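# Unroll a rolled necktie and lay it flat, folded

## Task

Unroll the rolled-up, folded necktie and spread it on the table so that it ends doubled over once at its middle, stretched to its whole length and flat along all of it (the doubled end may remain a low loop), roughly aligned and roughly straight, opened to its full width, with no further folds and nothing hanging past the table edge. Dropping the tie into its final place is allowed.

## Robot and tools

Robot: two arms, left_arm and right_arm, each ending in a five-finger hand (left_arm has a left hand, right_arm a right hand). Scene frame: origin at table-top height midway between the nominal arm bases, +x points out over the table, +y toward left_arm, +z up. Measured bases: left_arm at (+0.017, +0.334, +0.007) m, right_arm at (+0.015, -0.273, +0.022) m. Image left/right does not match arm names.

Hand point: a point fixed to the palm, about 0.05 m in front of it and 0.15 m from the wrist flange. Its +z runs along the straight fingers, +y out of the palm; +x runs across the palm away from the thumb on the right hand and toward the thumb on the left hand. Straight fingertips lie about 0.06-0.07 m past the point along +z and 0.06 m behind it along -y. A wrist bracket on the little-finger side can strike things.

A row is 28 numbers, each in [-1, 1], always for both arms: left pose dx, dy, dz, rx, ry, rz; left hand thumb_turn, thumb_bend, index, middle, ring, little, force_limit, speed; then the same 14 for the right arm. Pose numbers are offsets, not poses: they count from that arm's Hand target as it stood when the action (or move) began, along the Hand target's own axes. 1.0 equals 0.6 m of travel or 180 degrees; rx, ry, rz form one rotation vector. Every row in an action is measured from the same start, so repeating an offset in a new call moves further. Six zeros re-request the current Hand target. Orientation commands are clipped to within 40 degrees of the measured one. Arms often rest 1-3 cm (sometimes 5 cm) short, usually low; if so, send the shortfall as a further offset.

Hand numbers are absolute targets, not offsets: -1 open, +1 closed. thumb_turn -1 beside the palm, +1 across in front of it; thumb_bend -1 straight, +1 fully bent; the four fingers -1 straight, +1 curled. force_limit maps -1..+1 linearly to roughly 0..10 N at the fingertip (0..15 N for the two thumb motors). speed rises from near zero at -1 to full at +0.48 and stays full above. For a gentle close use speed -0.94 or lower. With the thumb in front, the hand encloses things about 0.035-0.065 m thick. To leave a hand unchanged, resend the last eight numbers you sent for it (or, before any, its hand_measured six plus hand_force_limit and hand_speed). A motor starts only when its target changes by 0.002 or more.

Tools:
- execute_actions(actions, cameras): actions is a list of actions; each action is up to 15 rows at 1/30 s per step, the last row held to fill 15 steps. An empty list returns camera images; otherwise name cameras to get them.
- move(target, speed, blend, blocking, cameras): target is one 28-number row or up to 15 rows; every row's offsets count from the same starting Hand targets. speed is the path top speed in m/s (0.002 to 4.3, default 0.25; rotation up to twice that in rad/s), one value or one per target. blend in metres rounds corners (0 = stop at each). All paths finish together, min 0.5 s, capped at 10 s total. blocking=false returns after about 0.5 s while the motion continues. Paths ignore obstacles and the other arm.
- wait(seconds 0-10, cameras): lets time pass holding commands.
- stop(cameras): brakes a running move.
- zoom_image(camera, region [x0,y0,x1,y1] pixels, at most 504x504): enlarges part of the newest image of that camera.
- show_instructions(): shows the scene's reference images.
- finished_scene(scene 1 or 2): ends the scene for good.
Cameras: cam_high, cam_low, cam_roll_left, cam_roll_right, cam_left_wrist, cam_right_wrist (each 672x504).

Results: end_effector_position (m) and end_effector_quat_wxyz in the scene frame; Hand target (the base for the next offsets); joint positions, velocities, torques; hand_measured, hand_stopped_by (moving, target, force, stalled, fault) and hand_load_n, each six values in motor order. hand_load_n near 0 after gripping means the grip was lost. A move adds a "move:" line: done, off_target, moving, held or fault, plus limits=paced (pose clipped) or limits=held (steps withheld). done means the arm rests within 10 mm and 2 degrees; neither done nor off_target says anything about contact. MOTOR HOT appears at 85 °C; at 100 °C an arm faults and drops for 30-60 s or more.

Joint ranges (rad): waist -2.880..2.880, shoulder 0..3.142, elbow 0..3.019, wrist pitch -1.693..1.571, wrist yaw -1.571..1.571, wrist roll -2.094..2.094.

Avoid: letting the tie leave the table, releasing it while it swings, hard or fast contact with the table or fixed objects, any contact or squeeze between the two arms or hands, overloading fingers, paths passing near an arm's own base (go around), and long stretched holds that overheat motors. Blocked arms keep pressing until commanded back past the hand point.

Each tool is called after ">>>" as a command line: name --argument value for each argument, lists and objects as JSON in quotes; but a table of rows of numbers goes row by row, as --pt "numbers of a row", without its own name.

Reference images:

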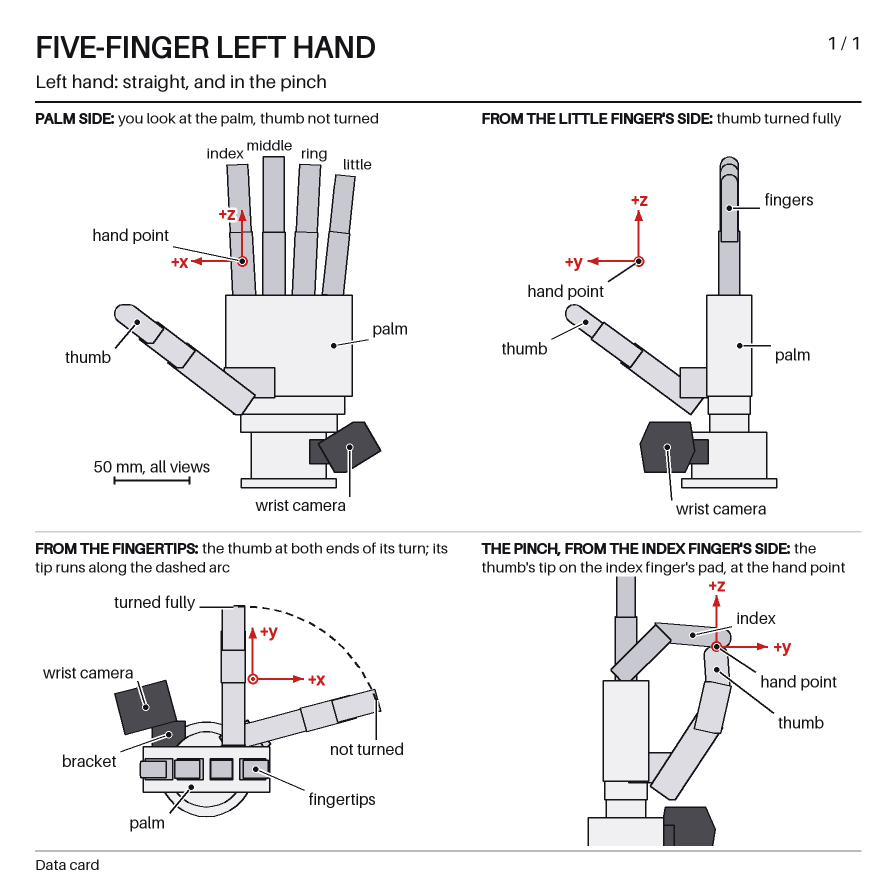

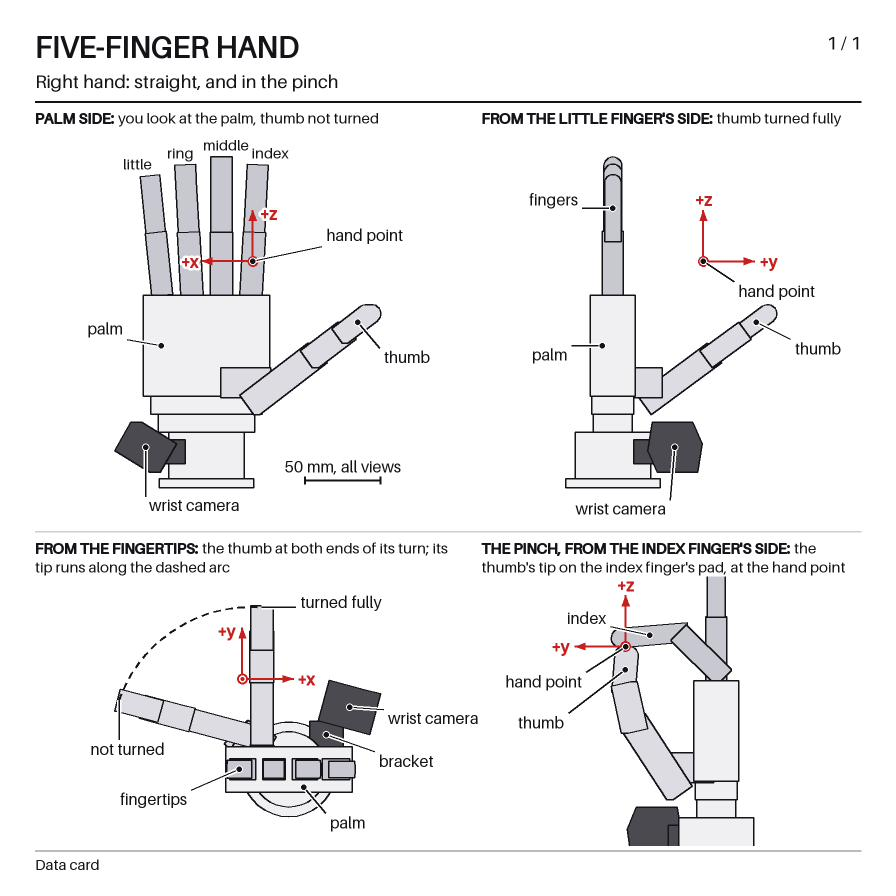

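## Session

>>> execute_actions --actions '[]'

>>> zoom_image --camera "cam_high" --region '[120, 0, 420, 350]'

Scene clock: 0.00 s.
left_arm: end_effector_position=(+0.9631, +0.2341, +0.1870) hand_measured=(-1.000, -1.000, -1.000, -1.000, -1.000, -1.000) hand_load_n=(+0.0, +0.0, +0.0, -0.5, +0.0, +0.0) hand_stopped_by=(target, target, target, target, target, target) hand_force_limit=0.00 hand_speed=-0.80 end_effector_quat_wxyz=(-0.303, +0.674, -0.407, +0.537) | right_arm: end_effector_position=(+0.8589, -0.1475, +0.1508) hand_measured=(-1.000, -1.000, -1.000, -1.000, -1.000, -1.000) hand_load_n=(+0.0, +0.0, +0.0, +0.0, +0.0, +0.0) hand_stopped_by=(target, target, target, target, target, target) hand_force_limit=0.00 hand_speed=-0.80 end_effector_quat_wxyz=(-0.536, +0.684, -0.207, +0.451)
Joint positions: left_arm=[-0.053 2.301 2.072 -0.014 -0.019 -0.519] | right_arm=[0.043 2.162 1.594 0.544 -0.553 -0.418]
Joint velocities: within noise
Joint torques (N m): no reading
Motor temperatures (°C): left_arm=[26 34 27 23 24 24] | right_arm=[24 33 22 24 22 22]
Heat: left arm: hottest shoulder 34 °C; right arm: hottest shoulder 33 °C.
Hand target: left_arm +0.9680, +0.2338, +0.1865; -0.304, +0.672, -0.405, +0.540 | right_arm +0.8648, -0.1474, +0.1593; -0.538, +0.679, -0.201, +0.457
camera_calibration:
cam_left_wrist: T_world_to_cam=[[0.256032, 0.206756, 0.944298, -0.466476], [-0.481242, -0.819939, 0.310009, 0.59646], [0.838364, -0.533808, -0.110431, -0.547447], [0, 0, 0, 1]] pos_world=[0.865434, 0.293276, 0.195129]
cam_right_wrist: T_world_to_cam=[[0.363309, -0.50989, -0.779756, -0.266387], [-0.810102, 0.24048, -0.5347, 0.805201], [0.460154, 0.825943, -0.325694, -0.107024], [0, 0, 0, 1]] pos_world=[0.798323, -0.241068, 0.187967]

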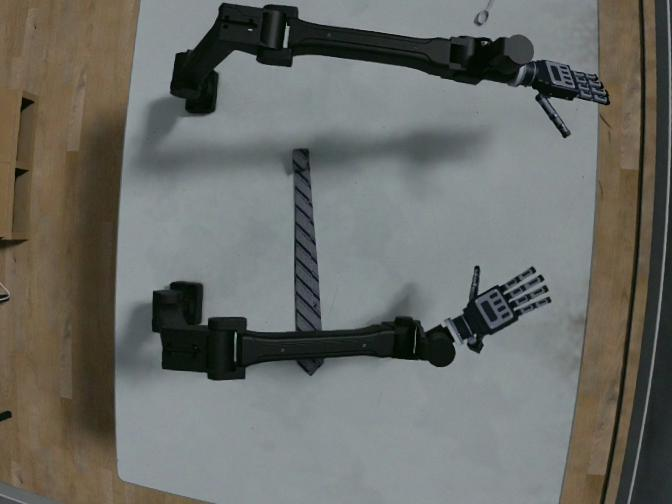

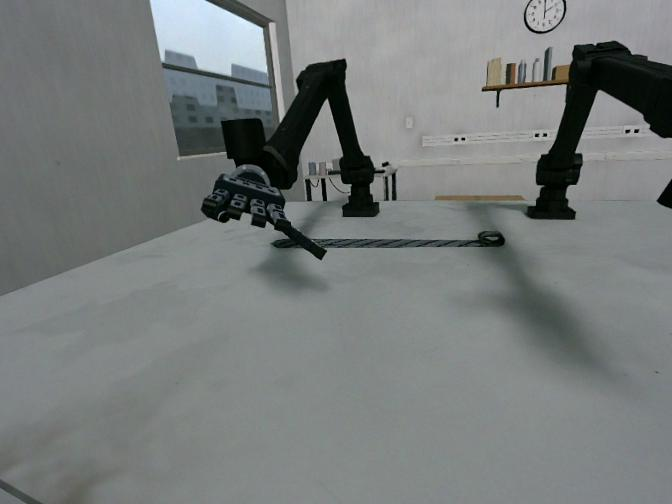

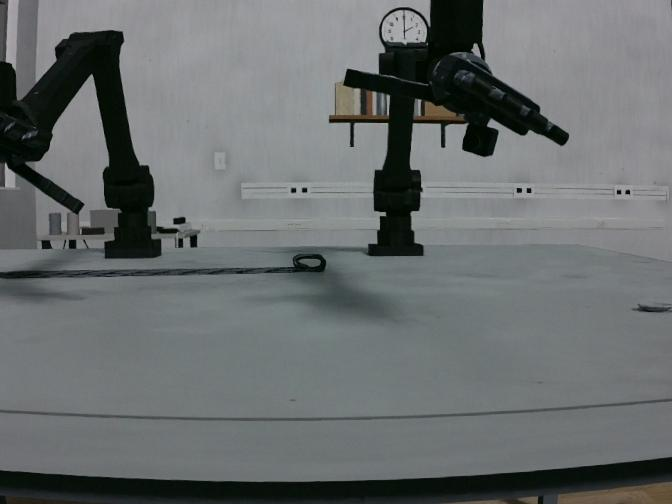

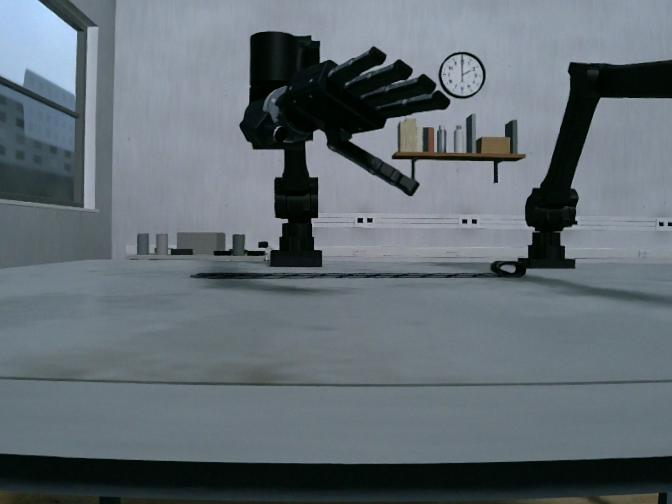

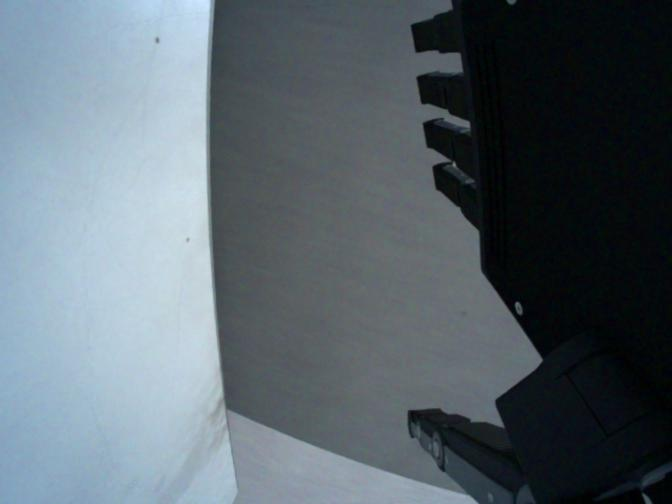

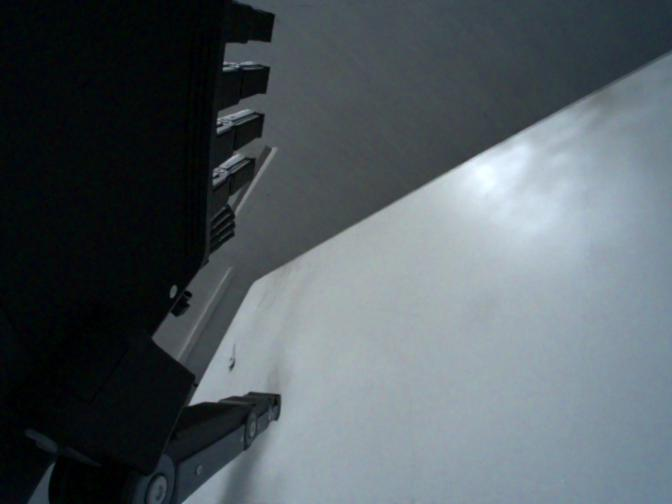

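Scaled by 1.440 from the camera's 672x504 image, which has a finer 960x720 frame.

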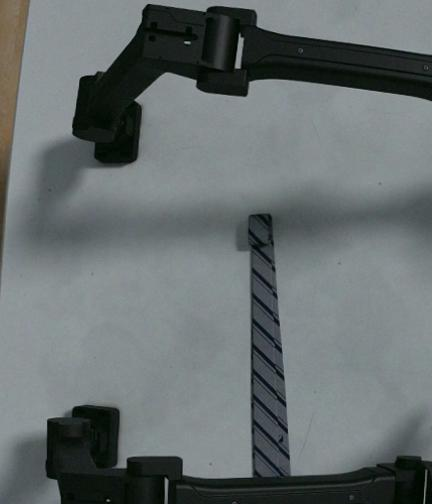

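>>> zoom_image --camera "cam_high" --region '[250, 130, 350, 230]'

>>> zoom_image --camera "cam_roll_left" --region '[260, 240, 360, 290]'

>>> zoom_image --camera "cam_roll_right" --region '[450, 240, 550, 290]'

>>> zoom_image --camera "cam_high" --region '[250, 300, 350, 400]'

Scaled by 5.040 from the camera's 672x504 image, which has a finer 960x720 frame.

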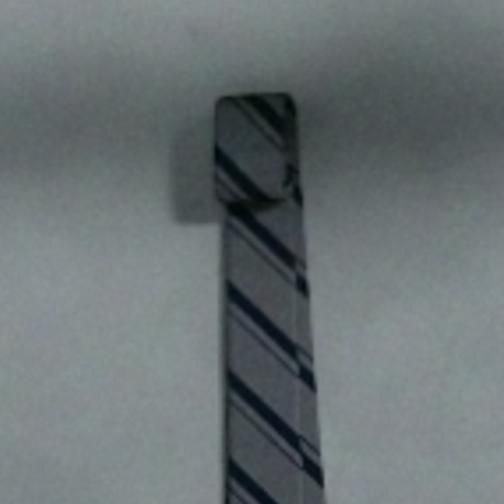

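Scaled by 5.040 from the camera's 672x504 image, which has a finer 960x720 frame.

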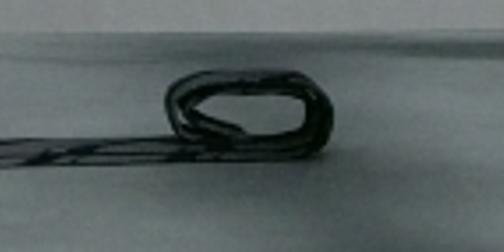

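Scaled by 5.040 from the camera's 672x504 image, which has a finer 960x720 frame.

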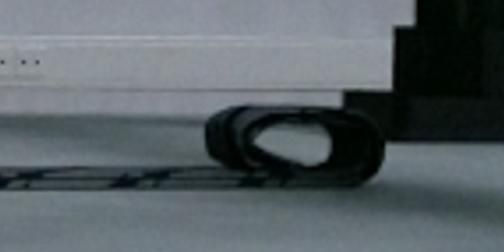

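Scaled by 5.040 from the camera's 672x504 image, which has a finer 960x720 frame.

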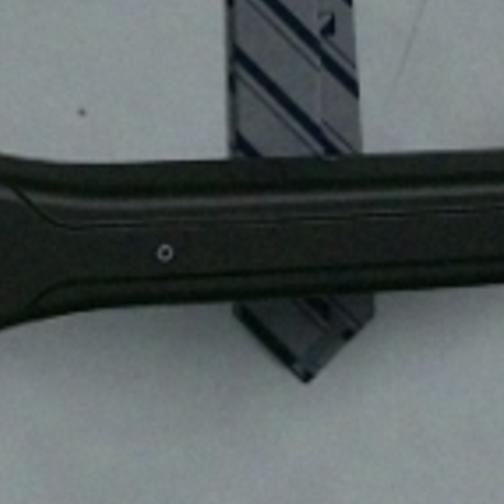

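>>> move --target '[-0.7229,-0.3683,-0.1498,0.080,-0.141,-0.0385,-1,-1,-1,-1,-1,-1,0,-0.8,-0.554,-0.3165,-0.6738,-0.1985,-0.3637,-0.0537,-1,-1,-1,-1,-1,-1,0,-0.8]' --cameras '["cam_high","cam_low","cam_roll_left"]'

>>> zoom_image --camera "cam_high" --region '[220, 130, 380, 290]'

Scene clock: 28.90 s.
left_arm: end_effector_position=(+0.8768, +0.7160, +0.1921) hand_measured=(-1.000, -1.000, -1.000, -1.000, -1.000, -1.000) hand_load_n=(-0.5, +0.0, +0.0, +0.0, +0.0, +0.0) hand_stopped_by=(target, target, target, target, target, target) hand_force_limit=0.00 hand_speed=-0.80 end_effector_quat_wxyz=(-0.432, +0.755, -0.218, +0.441) | right_arm: end_effector_position=(+0.3201, -0.0464, +0.1995) hand_measured=(-1.000, -1.000, -1.000, -1.000, -1.000, -1.000) hand_load_n=(+0.0, +0.0, +0.0, +0.0, +0.0, +0.0) hand_stopped_by=(target, target, target, target, target, target) hand_force_limit=0.00 hand_speed=-0.80 end_effector_quat_wxyz=(-0.303, +0.952, +0.047, -0.013)
Joint positions: left_arm=[0.471 2.264 2.016 0.009 -0.018 -0.519] | right_arm=[0.473 1.302 1.114 -1.137 -0.572 -1.142]
Joint torques (N m): left_arm=[0.15 -21.3 13.61 1.62 -0.07 0.08] | right_arm=[0.97 -8.12 7.32 0.44 -0.31 -0.12]
Motor temperatures (°C): left_arm=[26 38 33 23 24 24] | right_arm=[24 34 24 24 22 22]
Heat: left arm: hottest shoulder 38 °C; right arm: hottest shoulder 34 °C.
Hand target: left_arm +0.8901, +0.7227, +0.1871; -0.434, +0.754, -0.218, +0.443 | right_arm +0.3183, -0.0493, +0.1998; -0.300, +0.953, +0.047, -0.014
Off the commanded pose: left_arm 0.016 m, 0 deg | right_arm 0.003 m, 0 deg.
move: off_target (left_arm)
Images, in order (width x height): cam_high 672x504, cam_low 672x504, cam_roll_left 672x504.

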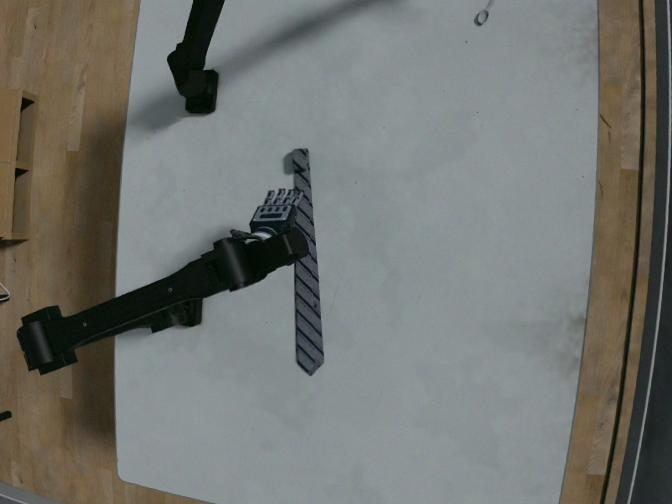

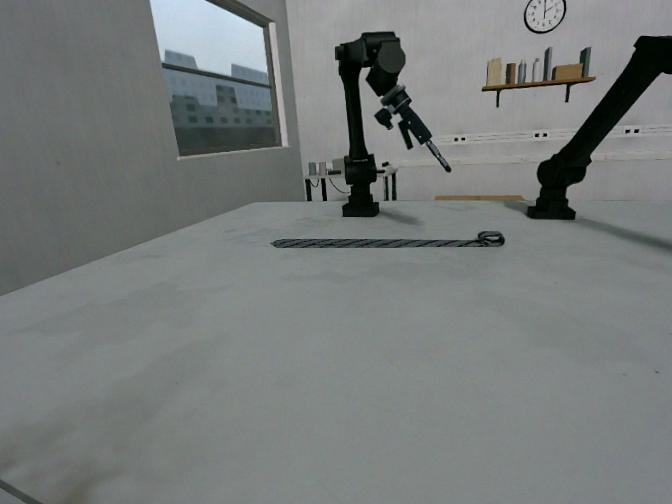

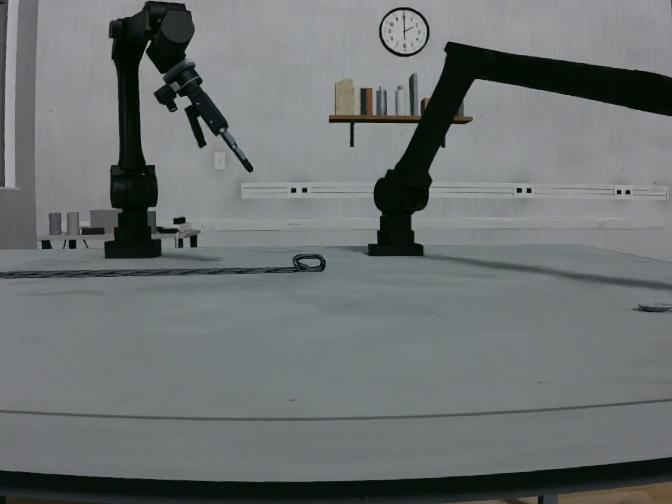

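Scaled by 3.150 from the camera's 672x504 image, which has a finer 960x720 frame.

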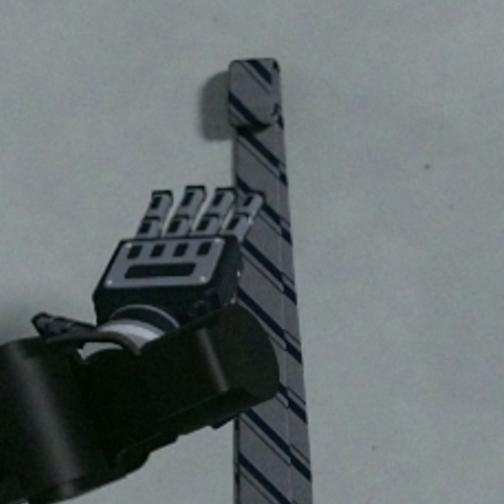

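>>> move --target '[0,0,0,0,0,0,-1,-1,-1,-1,-1,-1,0,-0.8,0.011,0.1267,0.206,0,0,0,-1,-1,-1,-1,-1,-1,0,-0.8]' --cameras '["cam_high","cam_roll_left"]'

>>> zoom_image --camera "cam_high" --region '[240, 130, 360, 250]'

>>> zoom_image --camera "cam_roll_left" --region '[180, 220, 340, 300]'

Scene clock: 36.00 s.
left_arm: end_effector_position=(+0.8768, +0.7160, +0.1921) hand_measured=(-1.000, -1.000, -1.000, -1.000, -1.000, -1.000) hand_load_n=(+0.0, +0.0, +0.5, +0.0, +0.0, +0.0) hand_stopped_by=(target, target, target, target, target, target) hand_force_limit=0.00 hand_speed=-0.80 end_effector_quat_wxyz=(-0.432, +0.755, -0.218, +0.441) | right_arm: end_effector_position=(+0.3206, -0.0447, +0.0518) hand_measured=(-1.000, -1.000, -1.000, -1.000, -1.000, -1.000) hand_load_n=(+0.0, +0.0, +0.0, +0.0, +0.0, +0.0) hand_stopped_by=(target, target, target, target, target, target) hand_force_limit=0.00 hand_speed=-0.80 end_effector_quat_wxyz=(-0.298, +0.953, +0.045, -0.022)
Joint positions: left_arm=[0.471 2.264 2.016 0.009 -0.018 -0.519] | right_arm=[0.478 1.482 0.872 -0.735 -0.568 -1.138]
Joint torques (N m): left_arm=[0.21 -21.3 13.61 1.62 -0.06 0.07] | right_arm=[1.79 -9 6.56 1.39 -0.34 0.02]
Heat: left arm: hottest shoulder 39 °C; right arm: hottest shoulder 34 °C.
Hand target: left_arm +0.8901, +0.7227, +0.1871; -0.434, +0.754, -0.218, +0.443 | right_arm +0.3240, -0.0400, +0.0549; -0.300, +0.953, +0.047, -0.015
Off the commanded pose: left_arm 0.016 m, 0 deg | right_arm 0.007 m, 1 deg.
move: off_target (left_arm)
Images, in order (width x height): cam_high 672x504, cam_roll_left 672x504.

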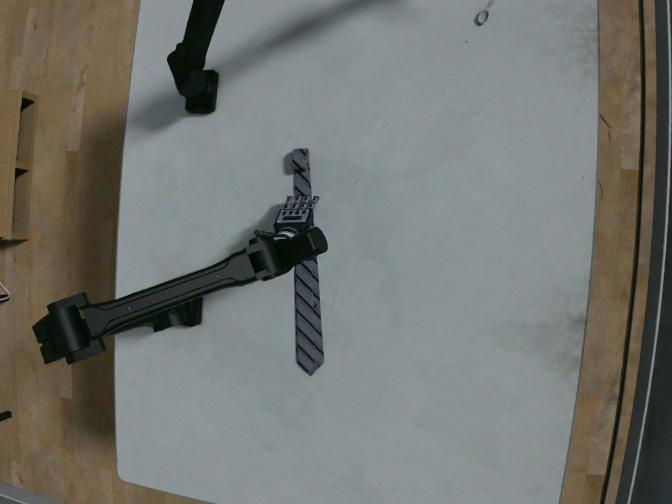

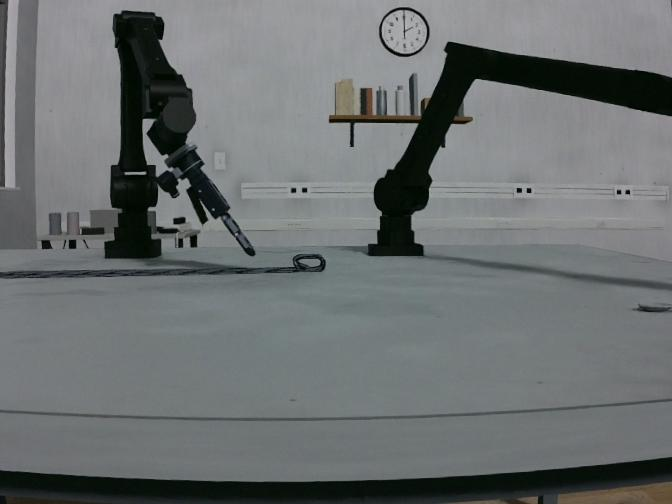

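Scaled by 4.200 from the camera's 672x504 image, which has a finer 960x720 frame.

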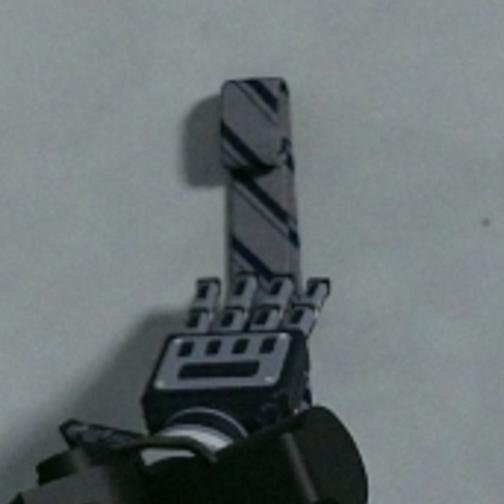

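Scaled by 3.150 from the camera's 672x504 image, which has a finer 960x720 frame.

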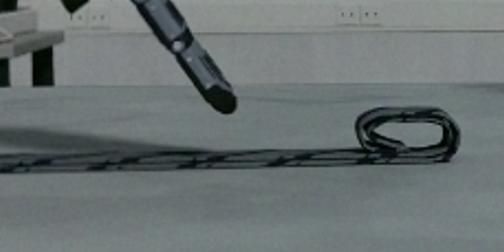

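>>> move --pt "0 0 0 0 0 0 -1 -1 -1 -1 -1 -1 0 -0.8 0 -0.0433 0.0547 0 0 0 -1 -1 -1 -1 -1 -1 0 -0.8" --pt "0 0 0 0 0 0 -1 -1 -1 -1 -1 -1 0 -0.8 0 -0.169 0.1385 0 0 0 -1 -1 -1 -1 -1 -1 0 -0.8" --speed 0.1 --cameras '["cam_high","cam_roll_left"]'

>>> zoom_image --camera "cam_high" --region '[240, 80, 360, 200]'

>>> zoom_image --camera "cam_roll_left" --region '[240, 220, 400, 300]'

Scene clock: 46.80 s.
left_arm: end_effector_position=(+0.8768, +0.7160, +0.1921) hand_measured=(-1.000, -1.000, -1.000, -1.000, -1.000, -1.000) hand_load_n=(-0.5, +0.0, +0.0, +0.0, +0.0, +0.0) hand_stopped_by=(target, target, target, target, target, target) hand_force_limit=0.00 hand_speed=-0.80 end_effector_quat_wxyz=(-0.432, +0.755, -0.218, +0.441) | right_arm: end_effector_position=(+0.2975, +0.0765, +0.0389) hand_measured=(-1.000, -1.000, -1.000, -1.000, -1.000, -1.000) hand_load_n=(+0.0, +0.0, +0.0, +0.0, +0.0, +0.0) hand_stopped_by=(target, target, target, target, target, target) hand_force_limit=0.00 hand_speed=-0.80 end_effector_quat_wxyz=(-0.292, +0.955, +0.048, -0.027)
Joint positions: left_arm=[0.471 2.264 2.016 0.009 -0.018 -0.519] | right_arm=[0.757 1.609 0.974 -0.572 -0.481 -0.841]
Joint torques (N m): left_arm=[0.21 -21.3 13.61 1.62 -0.07 0.08] | right_arm=[1.32 -9.88 9.09 1.65 -0.21 0.05]
Heat: left arm: hottest shoulder 40 °C; right arm: hottest shoulder 34 °C.
Hand target: left_arm +0.8901, +0.7227, +0.1871; -0.434, +0.754, -0.218, +0.443 | right_arm +0.3112, +0.0902, +0.0451; -0.300, +0.953, +0.047, -0.015
Off the commanded pose: left_arm 0.016 m, 0 deg | right_arm 0.020 m, 2 deg.
move: off_target (left_arm, right_arm)
Images, in order (width x height): cam_high 672x504, cam_roll_left 672x504.

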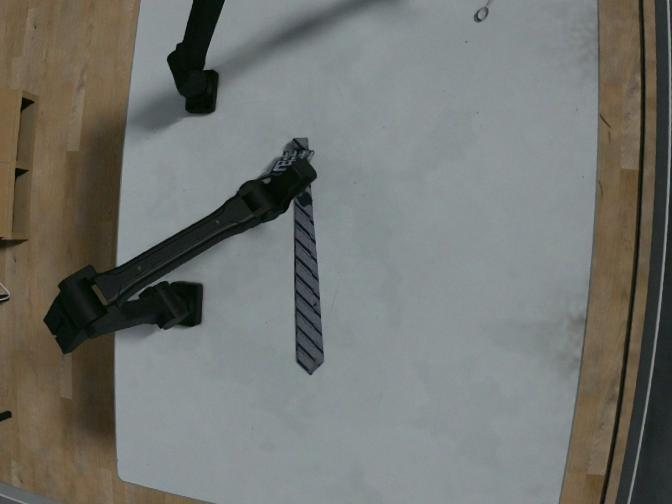

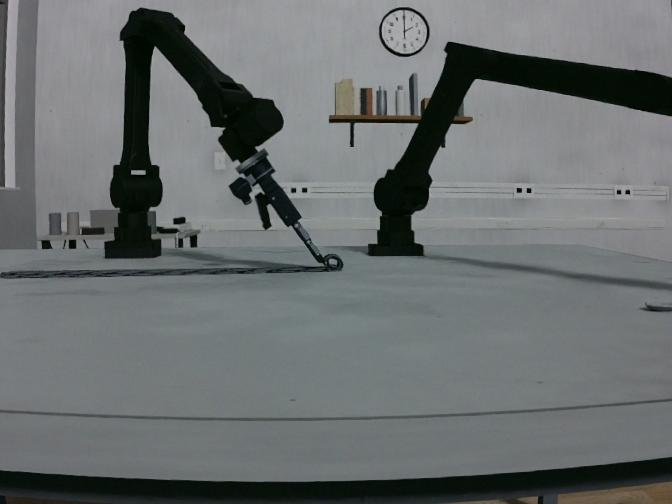

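Scaled by 4.200 from the camera's 672x504 image, which has a finer 960x720 frame.

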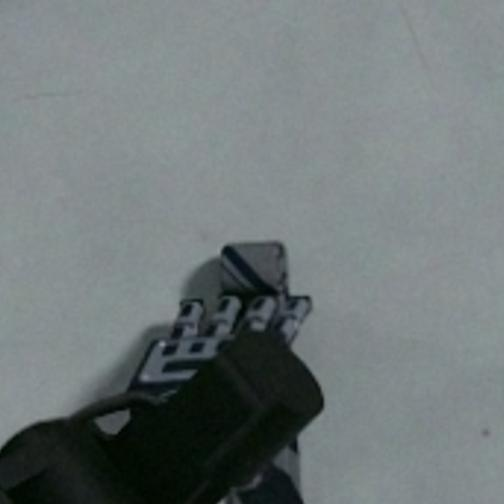

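Scaled by 3.150 from the camera's 672x504 image, which has a finer 960x720 frame.

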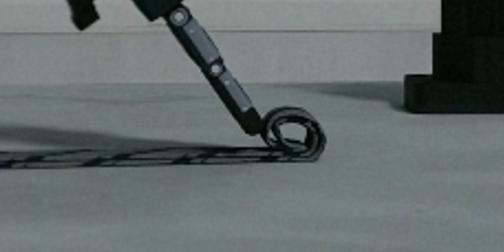

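>>> move --pt "0 0 0 0 0 0 -1 -1 -1 -1 -1 -1 0 -0.8 0.01 -0.0815 0.057 0 0 0 -1 -1 -1 -1 -1 -1 0 -0.8" --pt "0 0 0 0 0 0 -1 -1 -1 -1 -1 -1 0 -0.8 0.0117 -0.165 0.0545 0 0 0 -1 -1 -1 -1 -1 -1 0 -0.8" --speed 0.1 --cameras '["cam_high","cam_roll_left"]'

>>> zoom_image --camera "cam_high" --region '[240, 60, 360, 180]'

>>> zoom_image --camera "cam_roll_left" --region '[260, 220, 420, 300]'

Scene clock: 54.47 s.
left_arm: end_effector_position=(+0.8768, +0.7160, +0.1921) hand_measured=(-1.000, -1.000, -1.000, -1.000, -1.000, -1.000) hand_load_n=(+0.0, +0.0, +0.0, -0.5, +0.0, +0.0) hand_stopped_by=(target, target, target, target, target, target) hand_force_limit=0.00 hand_speed=-0.80 end_effector_quat_wxyz=(-0.432, +0.755, -0.218, +0.441) | right_arm: end_effector_position=(+0.3012, +0.1799, +0.0700) hand_measured=(-1.000, -1.000, -1.000, -1.000, -1.000, -1.000) hand_load_n=(+0.0, +0.0, +0.0, +0.0, +0.0, +0.0) hand_stopped_by=(target, target, target, target, target, target) hand_force_limit=0.00 hand_speed=-0.80 end_effector_quat_wxyz=(-0.298, +0.953, +0.050, -0.018)
Joint positions: left_arm=[0.471 2.264 2.016 0.009 -0.018 -0.519] | right_arm=[0.903 1.721 1.211 -0.609 -0.42 -0.694]
Joint torques (N m): left_arm=[0.21 -21.3 13.61 1.61 -0.07 0.08] | right_arm=[1.38 -12.1 9.84 0.83 -0.15 0.04]
Motor temperatures (°C): left_arm=[26 40 38 23 23 24] | right_arm=[24 34 26 24 22 22]
Heat: left arm: hottest shoulder 40 °C; right arm: hottest shoulder 34 °C.
Hand target: left_arm +0.8901, +0.7227, +0.1871; -0.434, +0.754, -0.218, +0.443 | right_arm +0.3083, +0.1903, +0.0752; -0.301, +0.953, +0.047, -0.015
Off the commanded pose: left_arm 0.016 m, 0 deg | right_arm 0.014 m, 1 deg.
move: off_target (left_arm, right_arm)
Images, in order (width x height): cam_high 672x504, cam_roll_left 672x504.

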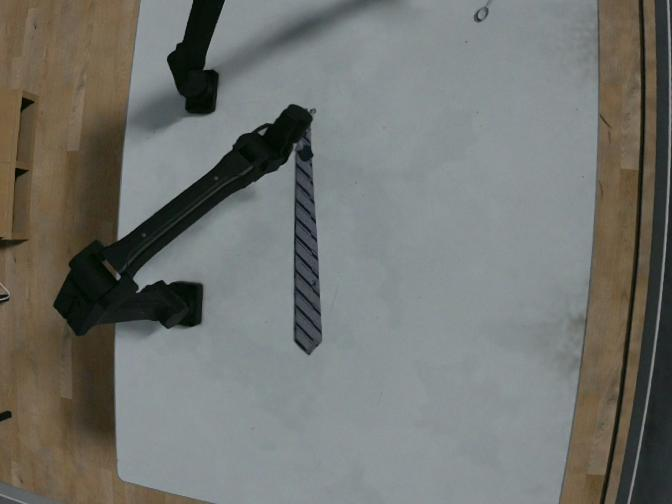

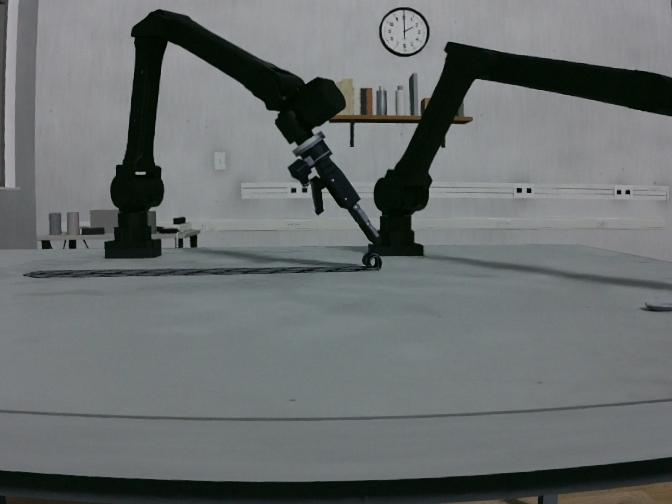

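Scaled by 4.200 from the camera's 672x504 image, which has a finer 960x720 frame.

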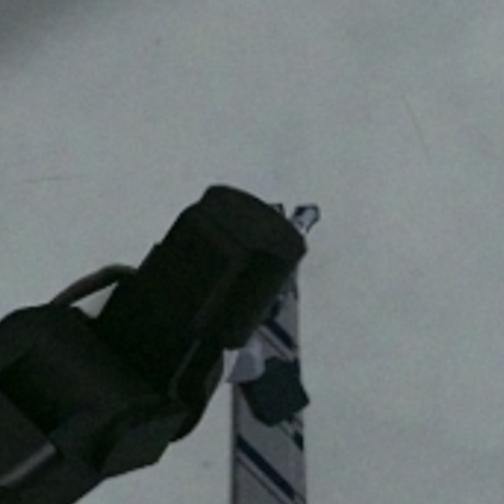

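Scaled by 3.150 from the camera's 672x504 image, which has a finer 960x720 frame.

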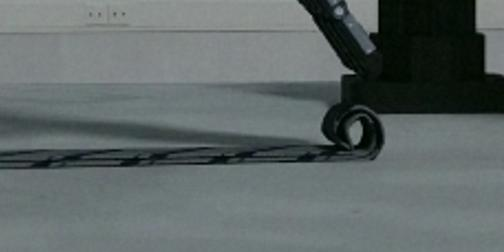

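>>> move --pt "0 0 0 0 0 0 -1 -1 -1 -1 -1 -1 0 -0.8 -0.0067 0.1135 -0.0998 0 0 0 -1 -1 -1 -1 -1 -1 0 -0.8" --pt "0 0 0 0 0 0 -1 -1 -1 -1 -1 -1 0 -0.8 -0.0083 0.1415 -0.03 0 0 0 -1 -1 -1 -1 -1 -1 0 -0.8" --pt "0 0 0 0 0 0 -1 -1 -1 -1 -1 -1 0 -0.8 -0.0017 -0.009 0.0752 0 0 0 -1 -1 -1 -1 -1 -1 0 -0.8" --speed '[0.2,0.1,0.1]' --cameras '["cam_high","cam_roll_left"]'

>>> zoom_image --camera "cam_high" --region '[240, 60, 360, 180]'

>>> zoom_image --camera "cam_roll_left" --region '[280, 220, 440, 300]'

Scene clock: 67.33 s.
left_arm: end_effector_position=(+0.8768, +0.7160, +0.1921) hand_measured=(-1.000, -1.000, -1.000, -1.000, -1.000, -1.000) hand_load_n=(+0.0, +0.0, -0.5, +0.0, +0.0, +0.0) hand_stopped_by=(target, target, target, target, target, target) hand_force_limit=0.00 hand_speed=-0.80 end_effector_quat_wxyz=(-0.432, +0.755, -0.218, +0.441) | right_arm: end_effector_position=(+0.2949, +0.2057, +0.0355) hand_measured=(-1.000, -1.000, -1.000, -1.000, -1.000, -1.000) hand_load_n=(+0.0, +0.0, +0.0, +0.0, +0.0, +0.0) hand_stopped_by=(target, target, target, target, target, target) hand_force_limit=0.00 hand_speed=-0.80 end_effector_quat_wxyz=(-0.292, +0.955, +0.049, -0.022)
Joint positions: left_arm=[0.471 2.264 2.016 0.009 -0.018 -0.519] | right_arm=[0.943 1.812 1.236 -0.544 -0.402 -0.655]
Joint torques (N m): left_arm=[0.21 -21.3 13.63 1.62 -0.07 0.08] | right_arm=[1.32 -13.1 9.55 1.47 -0.14 0.04]
Heat: left arm: hottest shoulder 40 °C; right arm: hottest shoulder 34 °C.
Hand target: left_arm +0.8901, +0.7227, +0.1871; -0.434, +0.754, -0.218, +0.443 | right_arm +0.3043, +0.2203, +0.0413; -0.300, +0.953, +0.047, -0.014
Off the commanded pose: left_arm 0.016 m, 0 deg | right_arm 0.018 m, 1 deg.
move: off_target (left_arm, right_arm)
Images, in order (width x height): cam_high 672x504, cam_roll_left 672x504.

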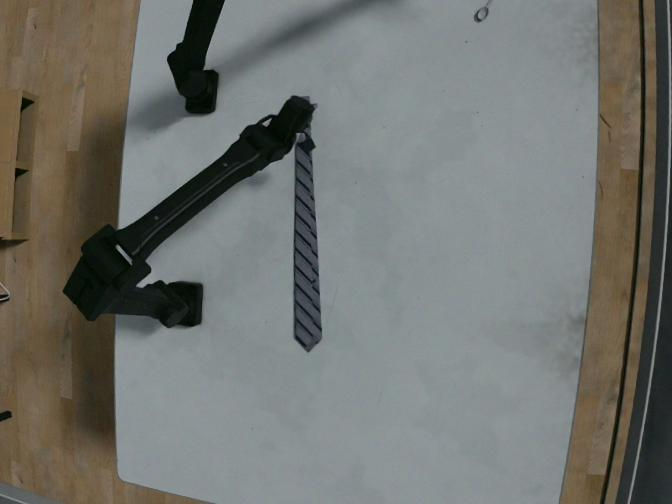

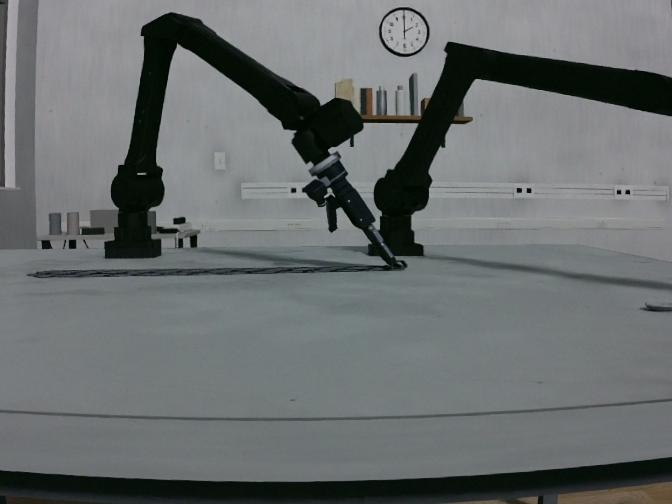

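Scaled by 4.200 from the camera's 672x504 image, which has a finer 960x720 frame.

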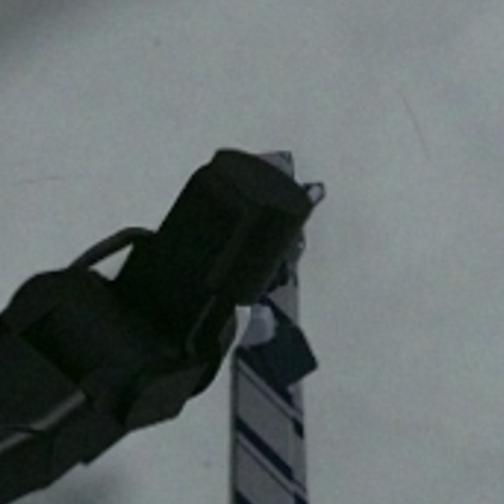

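Scaled by 3.150 from the camera's 672x504 image, which has a finer 960x720 frame.

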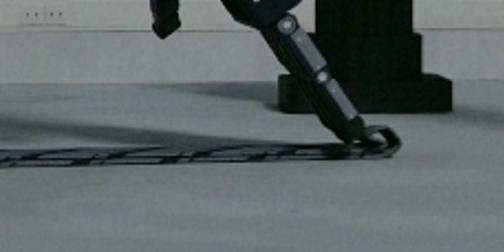

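>>> move --pt "0 0 0 0 0 0 -1 -1 -1 -1 -1 -1 0 -0.8 0.003 -0.097 0.007 0 0 0 -1 -1 -1 -1 -1 -1 0 -0.8" --pt "0 0 0 0 0 0 -1 -1 -1 -1 -1 -1 0 -0.8 -0.015 0.0745 -0.154 0 0 0 -1 -1 -1 -1 -1 -1 0 -0.8" --speed '[0.1,0.2]' --cameras '["cam_high","cam_low","cam_roll_left"]'

>>> zoom_image --camera "cam_high" --region '[240, 60, 360, 180]'

>>> zoom_image --camera "cam_roll_left" --region '[340, 240, 440, 290]'

>>> zoom_image --camera "cam_low" --region '[480, 210, 600, 270]'

Scene clock: 75.27 s.
left_arm: end_effector_position=(+0.8768, +0.7160, +0.1921) hand_measured=(-1.000, -1.000, -1.000, -1.000, -1.000, -1.000) hand_load_n=(+0.0, +0.0, +0.0, +0.0, -0.5, +0.0) hand_stopped_by=(target, target, target, target, target, target) hand_force_limit=0.00 hand_speed=-0.80 end_effector_quat_wxyz=(-0.432, +0.755, -0.218, +0.441) | right_arm: end_effector_position=(+0.3065, +0.1317, +0.0923) hand_measured=(-1.000, -1.000, -1.000, -1.000, -1.000, -1.000) hand_load_n=(-0.5, +0.0, +0.0, +0.0, -0.5, +0.0) hand_stopped_by=(target, target, target, target, target, target) hand_force_limit=0.00 hand_speed=-0.80 end_effector_quat_wxyz=(-0.303, +0.952, +0.042, -0.011)
Joint positions: left_arm=[0.471 2.264 2.016 0.009 -0.018 -0.519] | right_arm=[0.83 1.61 1.131 -0.651 -0.444 -0.745]
Joint torques (N m): left_arm=[0.21 -21.36 13.63 1.62 -0.06 0.07] | right_arm=[1.2 -11.69 6.78 0.83 -0.47 -0.16]
Heat: left arm: hottest elbow 41 °C; right arm: hottest shoulder 34 °C.
Hand target: left_arm +0.8901, +0.7227, +0.1871; -0.434, +0.754, -0.218, +0.443 | right_arm +0.3042, +0.1301, +0.0912; -0.300, +0.953, +0.047, -0.015
Off the commanded pose: left_arm 0.016 m, 0 deg | right_arm 0.003 m, 1 deg.
move: off_target (left_arm)
Images, in order (width x height): cam_high 672x504, cam_low 672x504, cam_roll_left 672x504.

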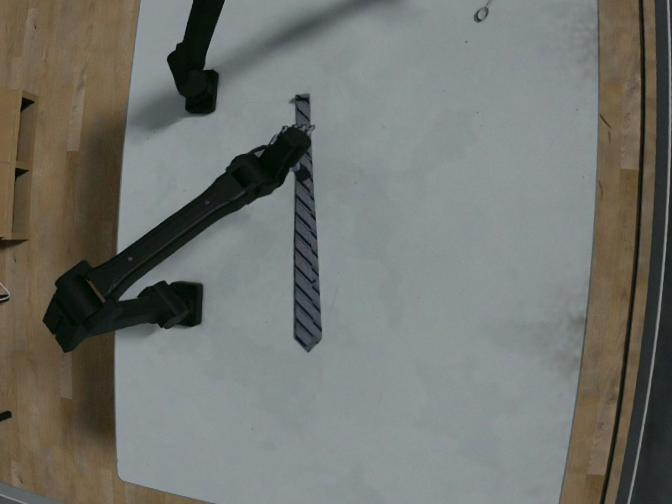

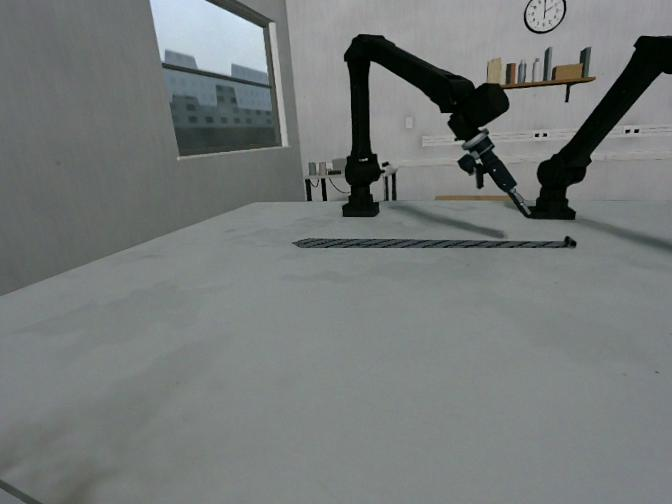

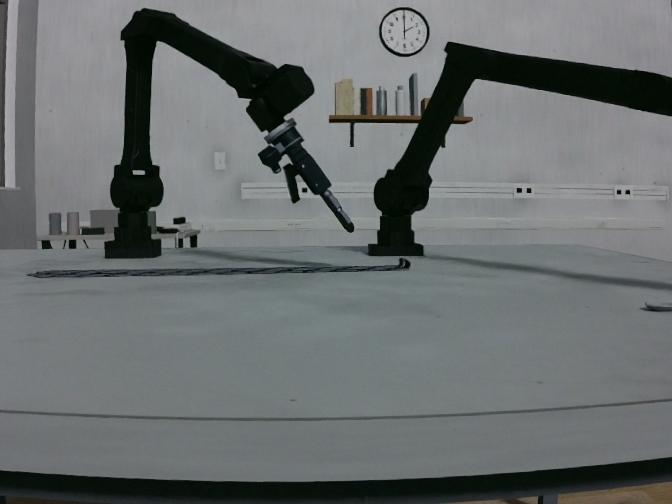

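Scaled by 4.200 from the camera's 672x504 image, which has a finer 960x720 frame.

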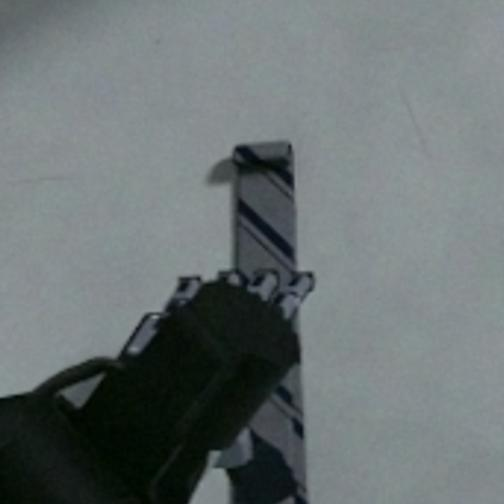

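Scaled by 5.040 from the camera's 672x504 image, which has a finer 960x720 frame.

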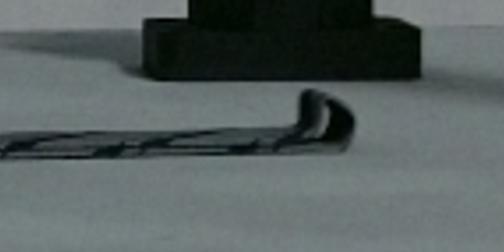

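Scaled by 4.200 from the camera's 672x504 image, which has a finer 960x720 frame.

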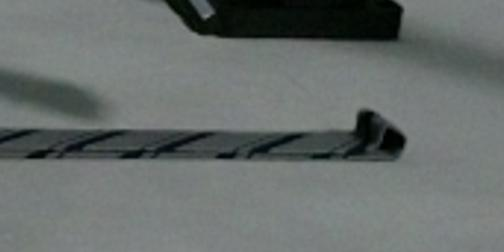

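>>> move --pt "0 0 0 0 0 0 -1 -1 -1 -1 -1 -1 0 -0.8 0 0.0342 0.0778 0 0 0 -1 -1 -1 -1 -1 -1 0 -0.8" --pt "0 0 0 0 0 0 -1 -1 -1 -1 -1 -1 0 -0.8 0.01 -0.1178 0.18 0 0 0 -1 -1 -1 -1 -1 -1 0 -0.8" --pt "0 0 0 0 0 0 -1 -1 -1 -1 -1 -1 0 -0.8 0.0117 -0.1917 0.1913 0 0 0 -1 -1 -1 -1 -1 -1 0 -0.8" --pt "0 0 0 0 0 0 -1 -1 -1 -1 -1 -1 0 -0.8 0 0 0 0 0 0 -1 -1 -1 -1 -1 -1 0 -0.8" --speed '[0.1,0.1,0.1,0.2]' --cameras '["cam_high","cam_low","cam_roll_left"]'

>>> zoom_image --camera "cam_high" --region '[240, 60, 360, 180]'

>>> zoom_image --camera "cam_roll_left" --region '[340, 240, 440, 290]'

>>> zoom_image --camera "cam_low" --region '[480, 210, 600, 270]'

Scene clock: 90.47 s.
left_arm: end_effector_position=(+0.8768, +0.7160, +0.1921) hand_measured=(-1.000, -1.000, -1.000, -1.000, -1.000, -1.000) hand_load_n=(-0.5, +0.0, +0.0, +0.0, +0.0, +0.0) hand_stopped_by=(target, target, target, target, target, target) hand_force_limit=0.00 hand_speed=-0.80 end_effector_quat_wxyz=(-0.432, +0.755, -0.218, +0.441) | right_arm: end_effector_position=(+0.3064, +0.1310, +0.0911) hand_measured=(-1.000, -1.000, -1.000, -1.000, -1.000, -1.000) hand_load_n=(-0.5, +0.0, +0.0, +0.0, +0.0, +0.0) hand_stopped_by=(target, target, target, target, target, target) hand_force_limit=0.00 hand_speed=-0.80 end_effector_quat_wxyz=(-0.302, +0.952, +0.041, -0.012)
Joint positions: left_arm=[0.471 2.264 2.016 0.009 -0.018 -0.519] | right_arm=[0.83 1.611 1.13 -0.651 -0.444 -0.745]
Joint torques (N m): left_arm=[0.26 -21.25 13.64 1.61 -0.07 0.07] | right_arm=[1.32 -11.87 7.02 0.83 -0.47 -0.14]
Motor temperatures (°C): left_arm=[26 41 43 23 23 23] | right_arm=[24 34 26 24 22 22]
Heat: left arm: hottest elbow 43 °C; right arm: hottest shoulder 34 °C.
Hand target: left_arm +0.8901, +0.7227, +0.1871; -0.434, +0.754, -0.218, +0.443 | right_arm +0.3042, +0.1301, +0.0912; -0.300, +0.953, +0.047, -0.015
Off the commanded pose: left_arm 0.016 m, 0 deg | right_arm 0.002 m, 1 deg.
move: off_target (left_arm)
Images, in order (width x height): cam_high 672x504, cam_low 672x504, cam_roll_left 672x504.

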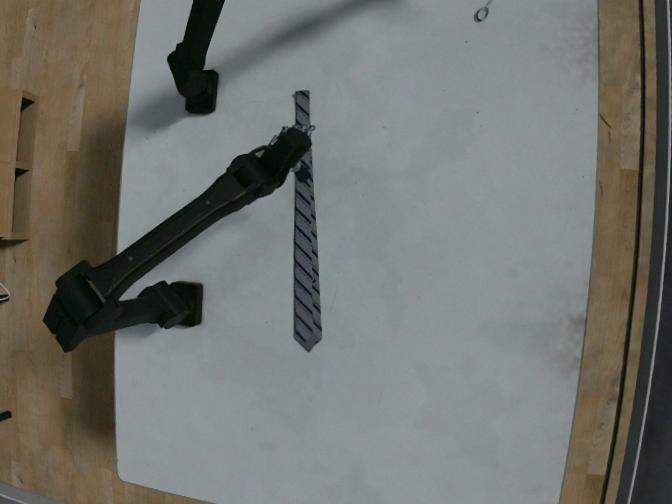

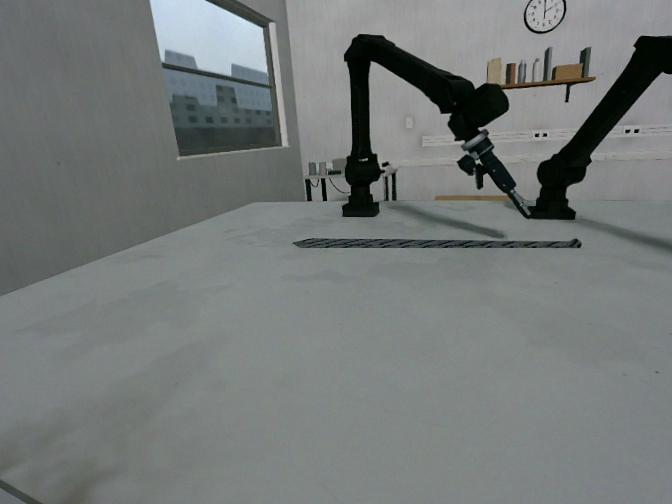

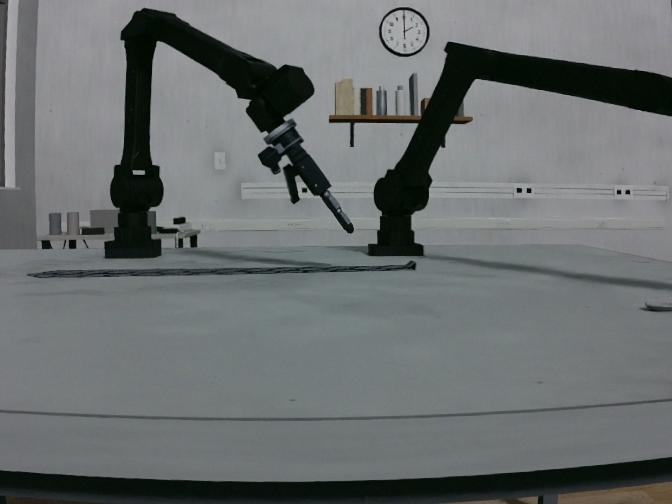

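Scaled by 4.200 from the camera's 672x504 image, which has a finer 960x720 frame.

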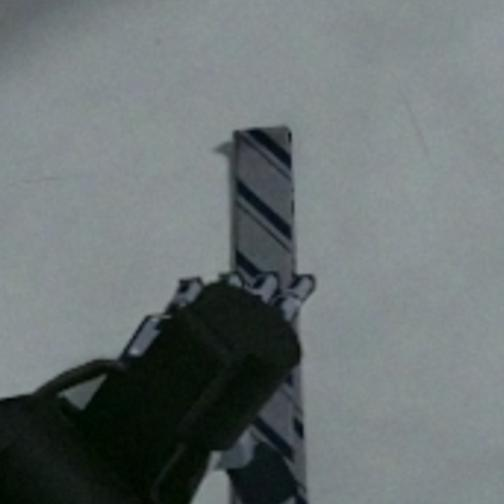

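Scaled by 5.040 from the camera's 672x504 image, which has a finer 960x720 frame.

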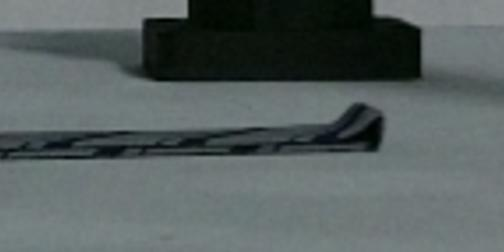

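Scaled by 4.200 from the camera's 672x504 image, which has a finer 960x720 frame.

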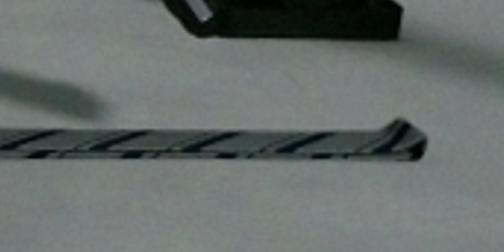

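>>> finished_scene --scene 2

The scene is finished: the task was done.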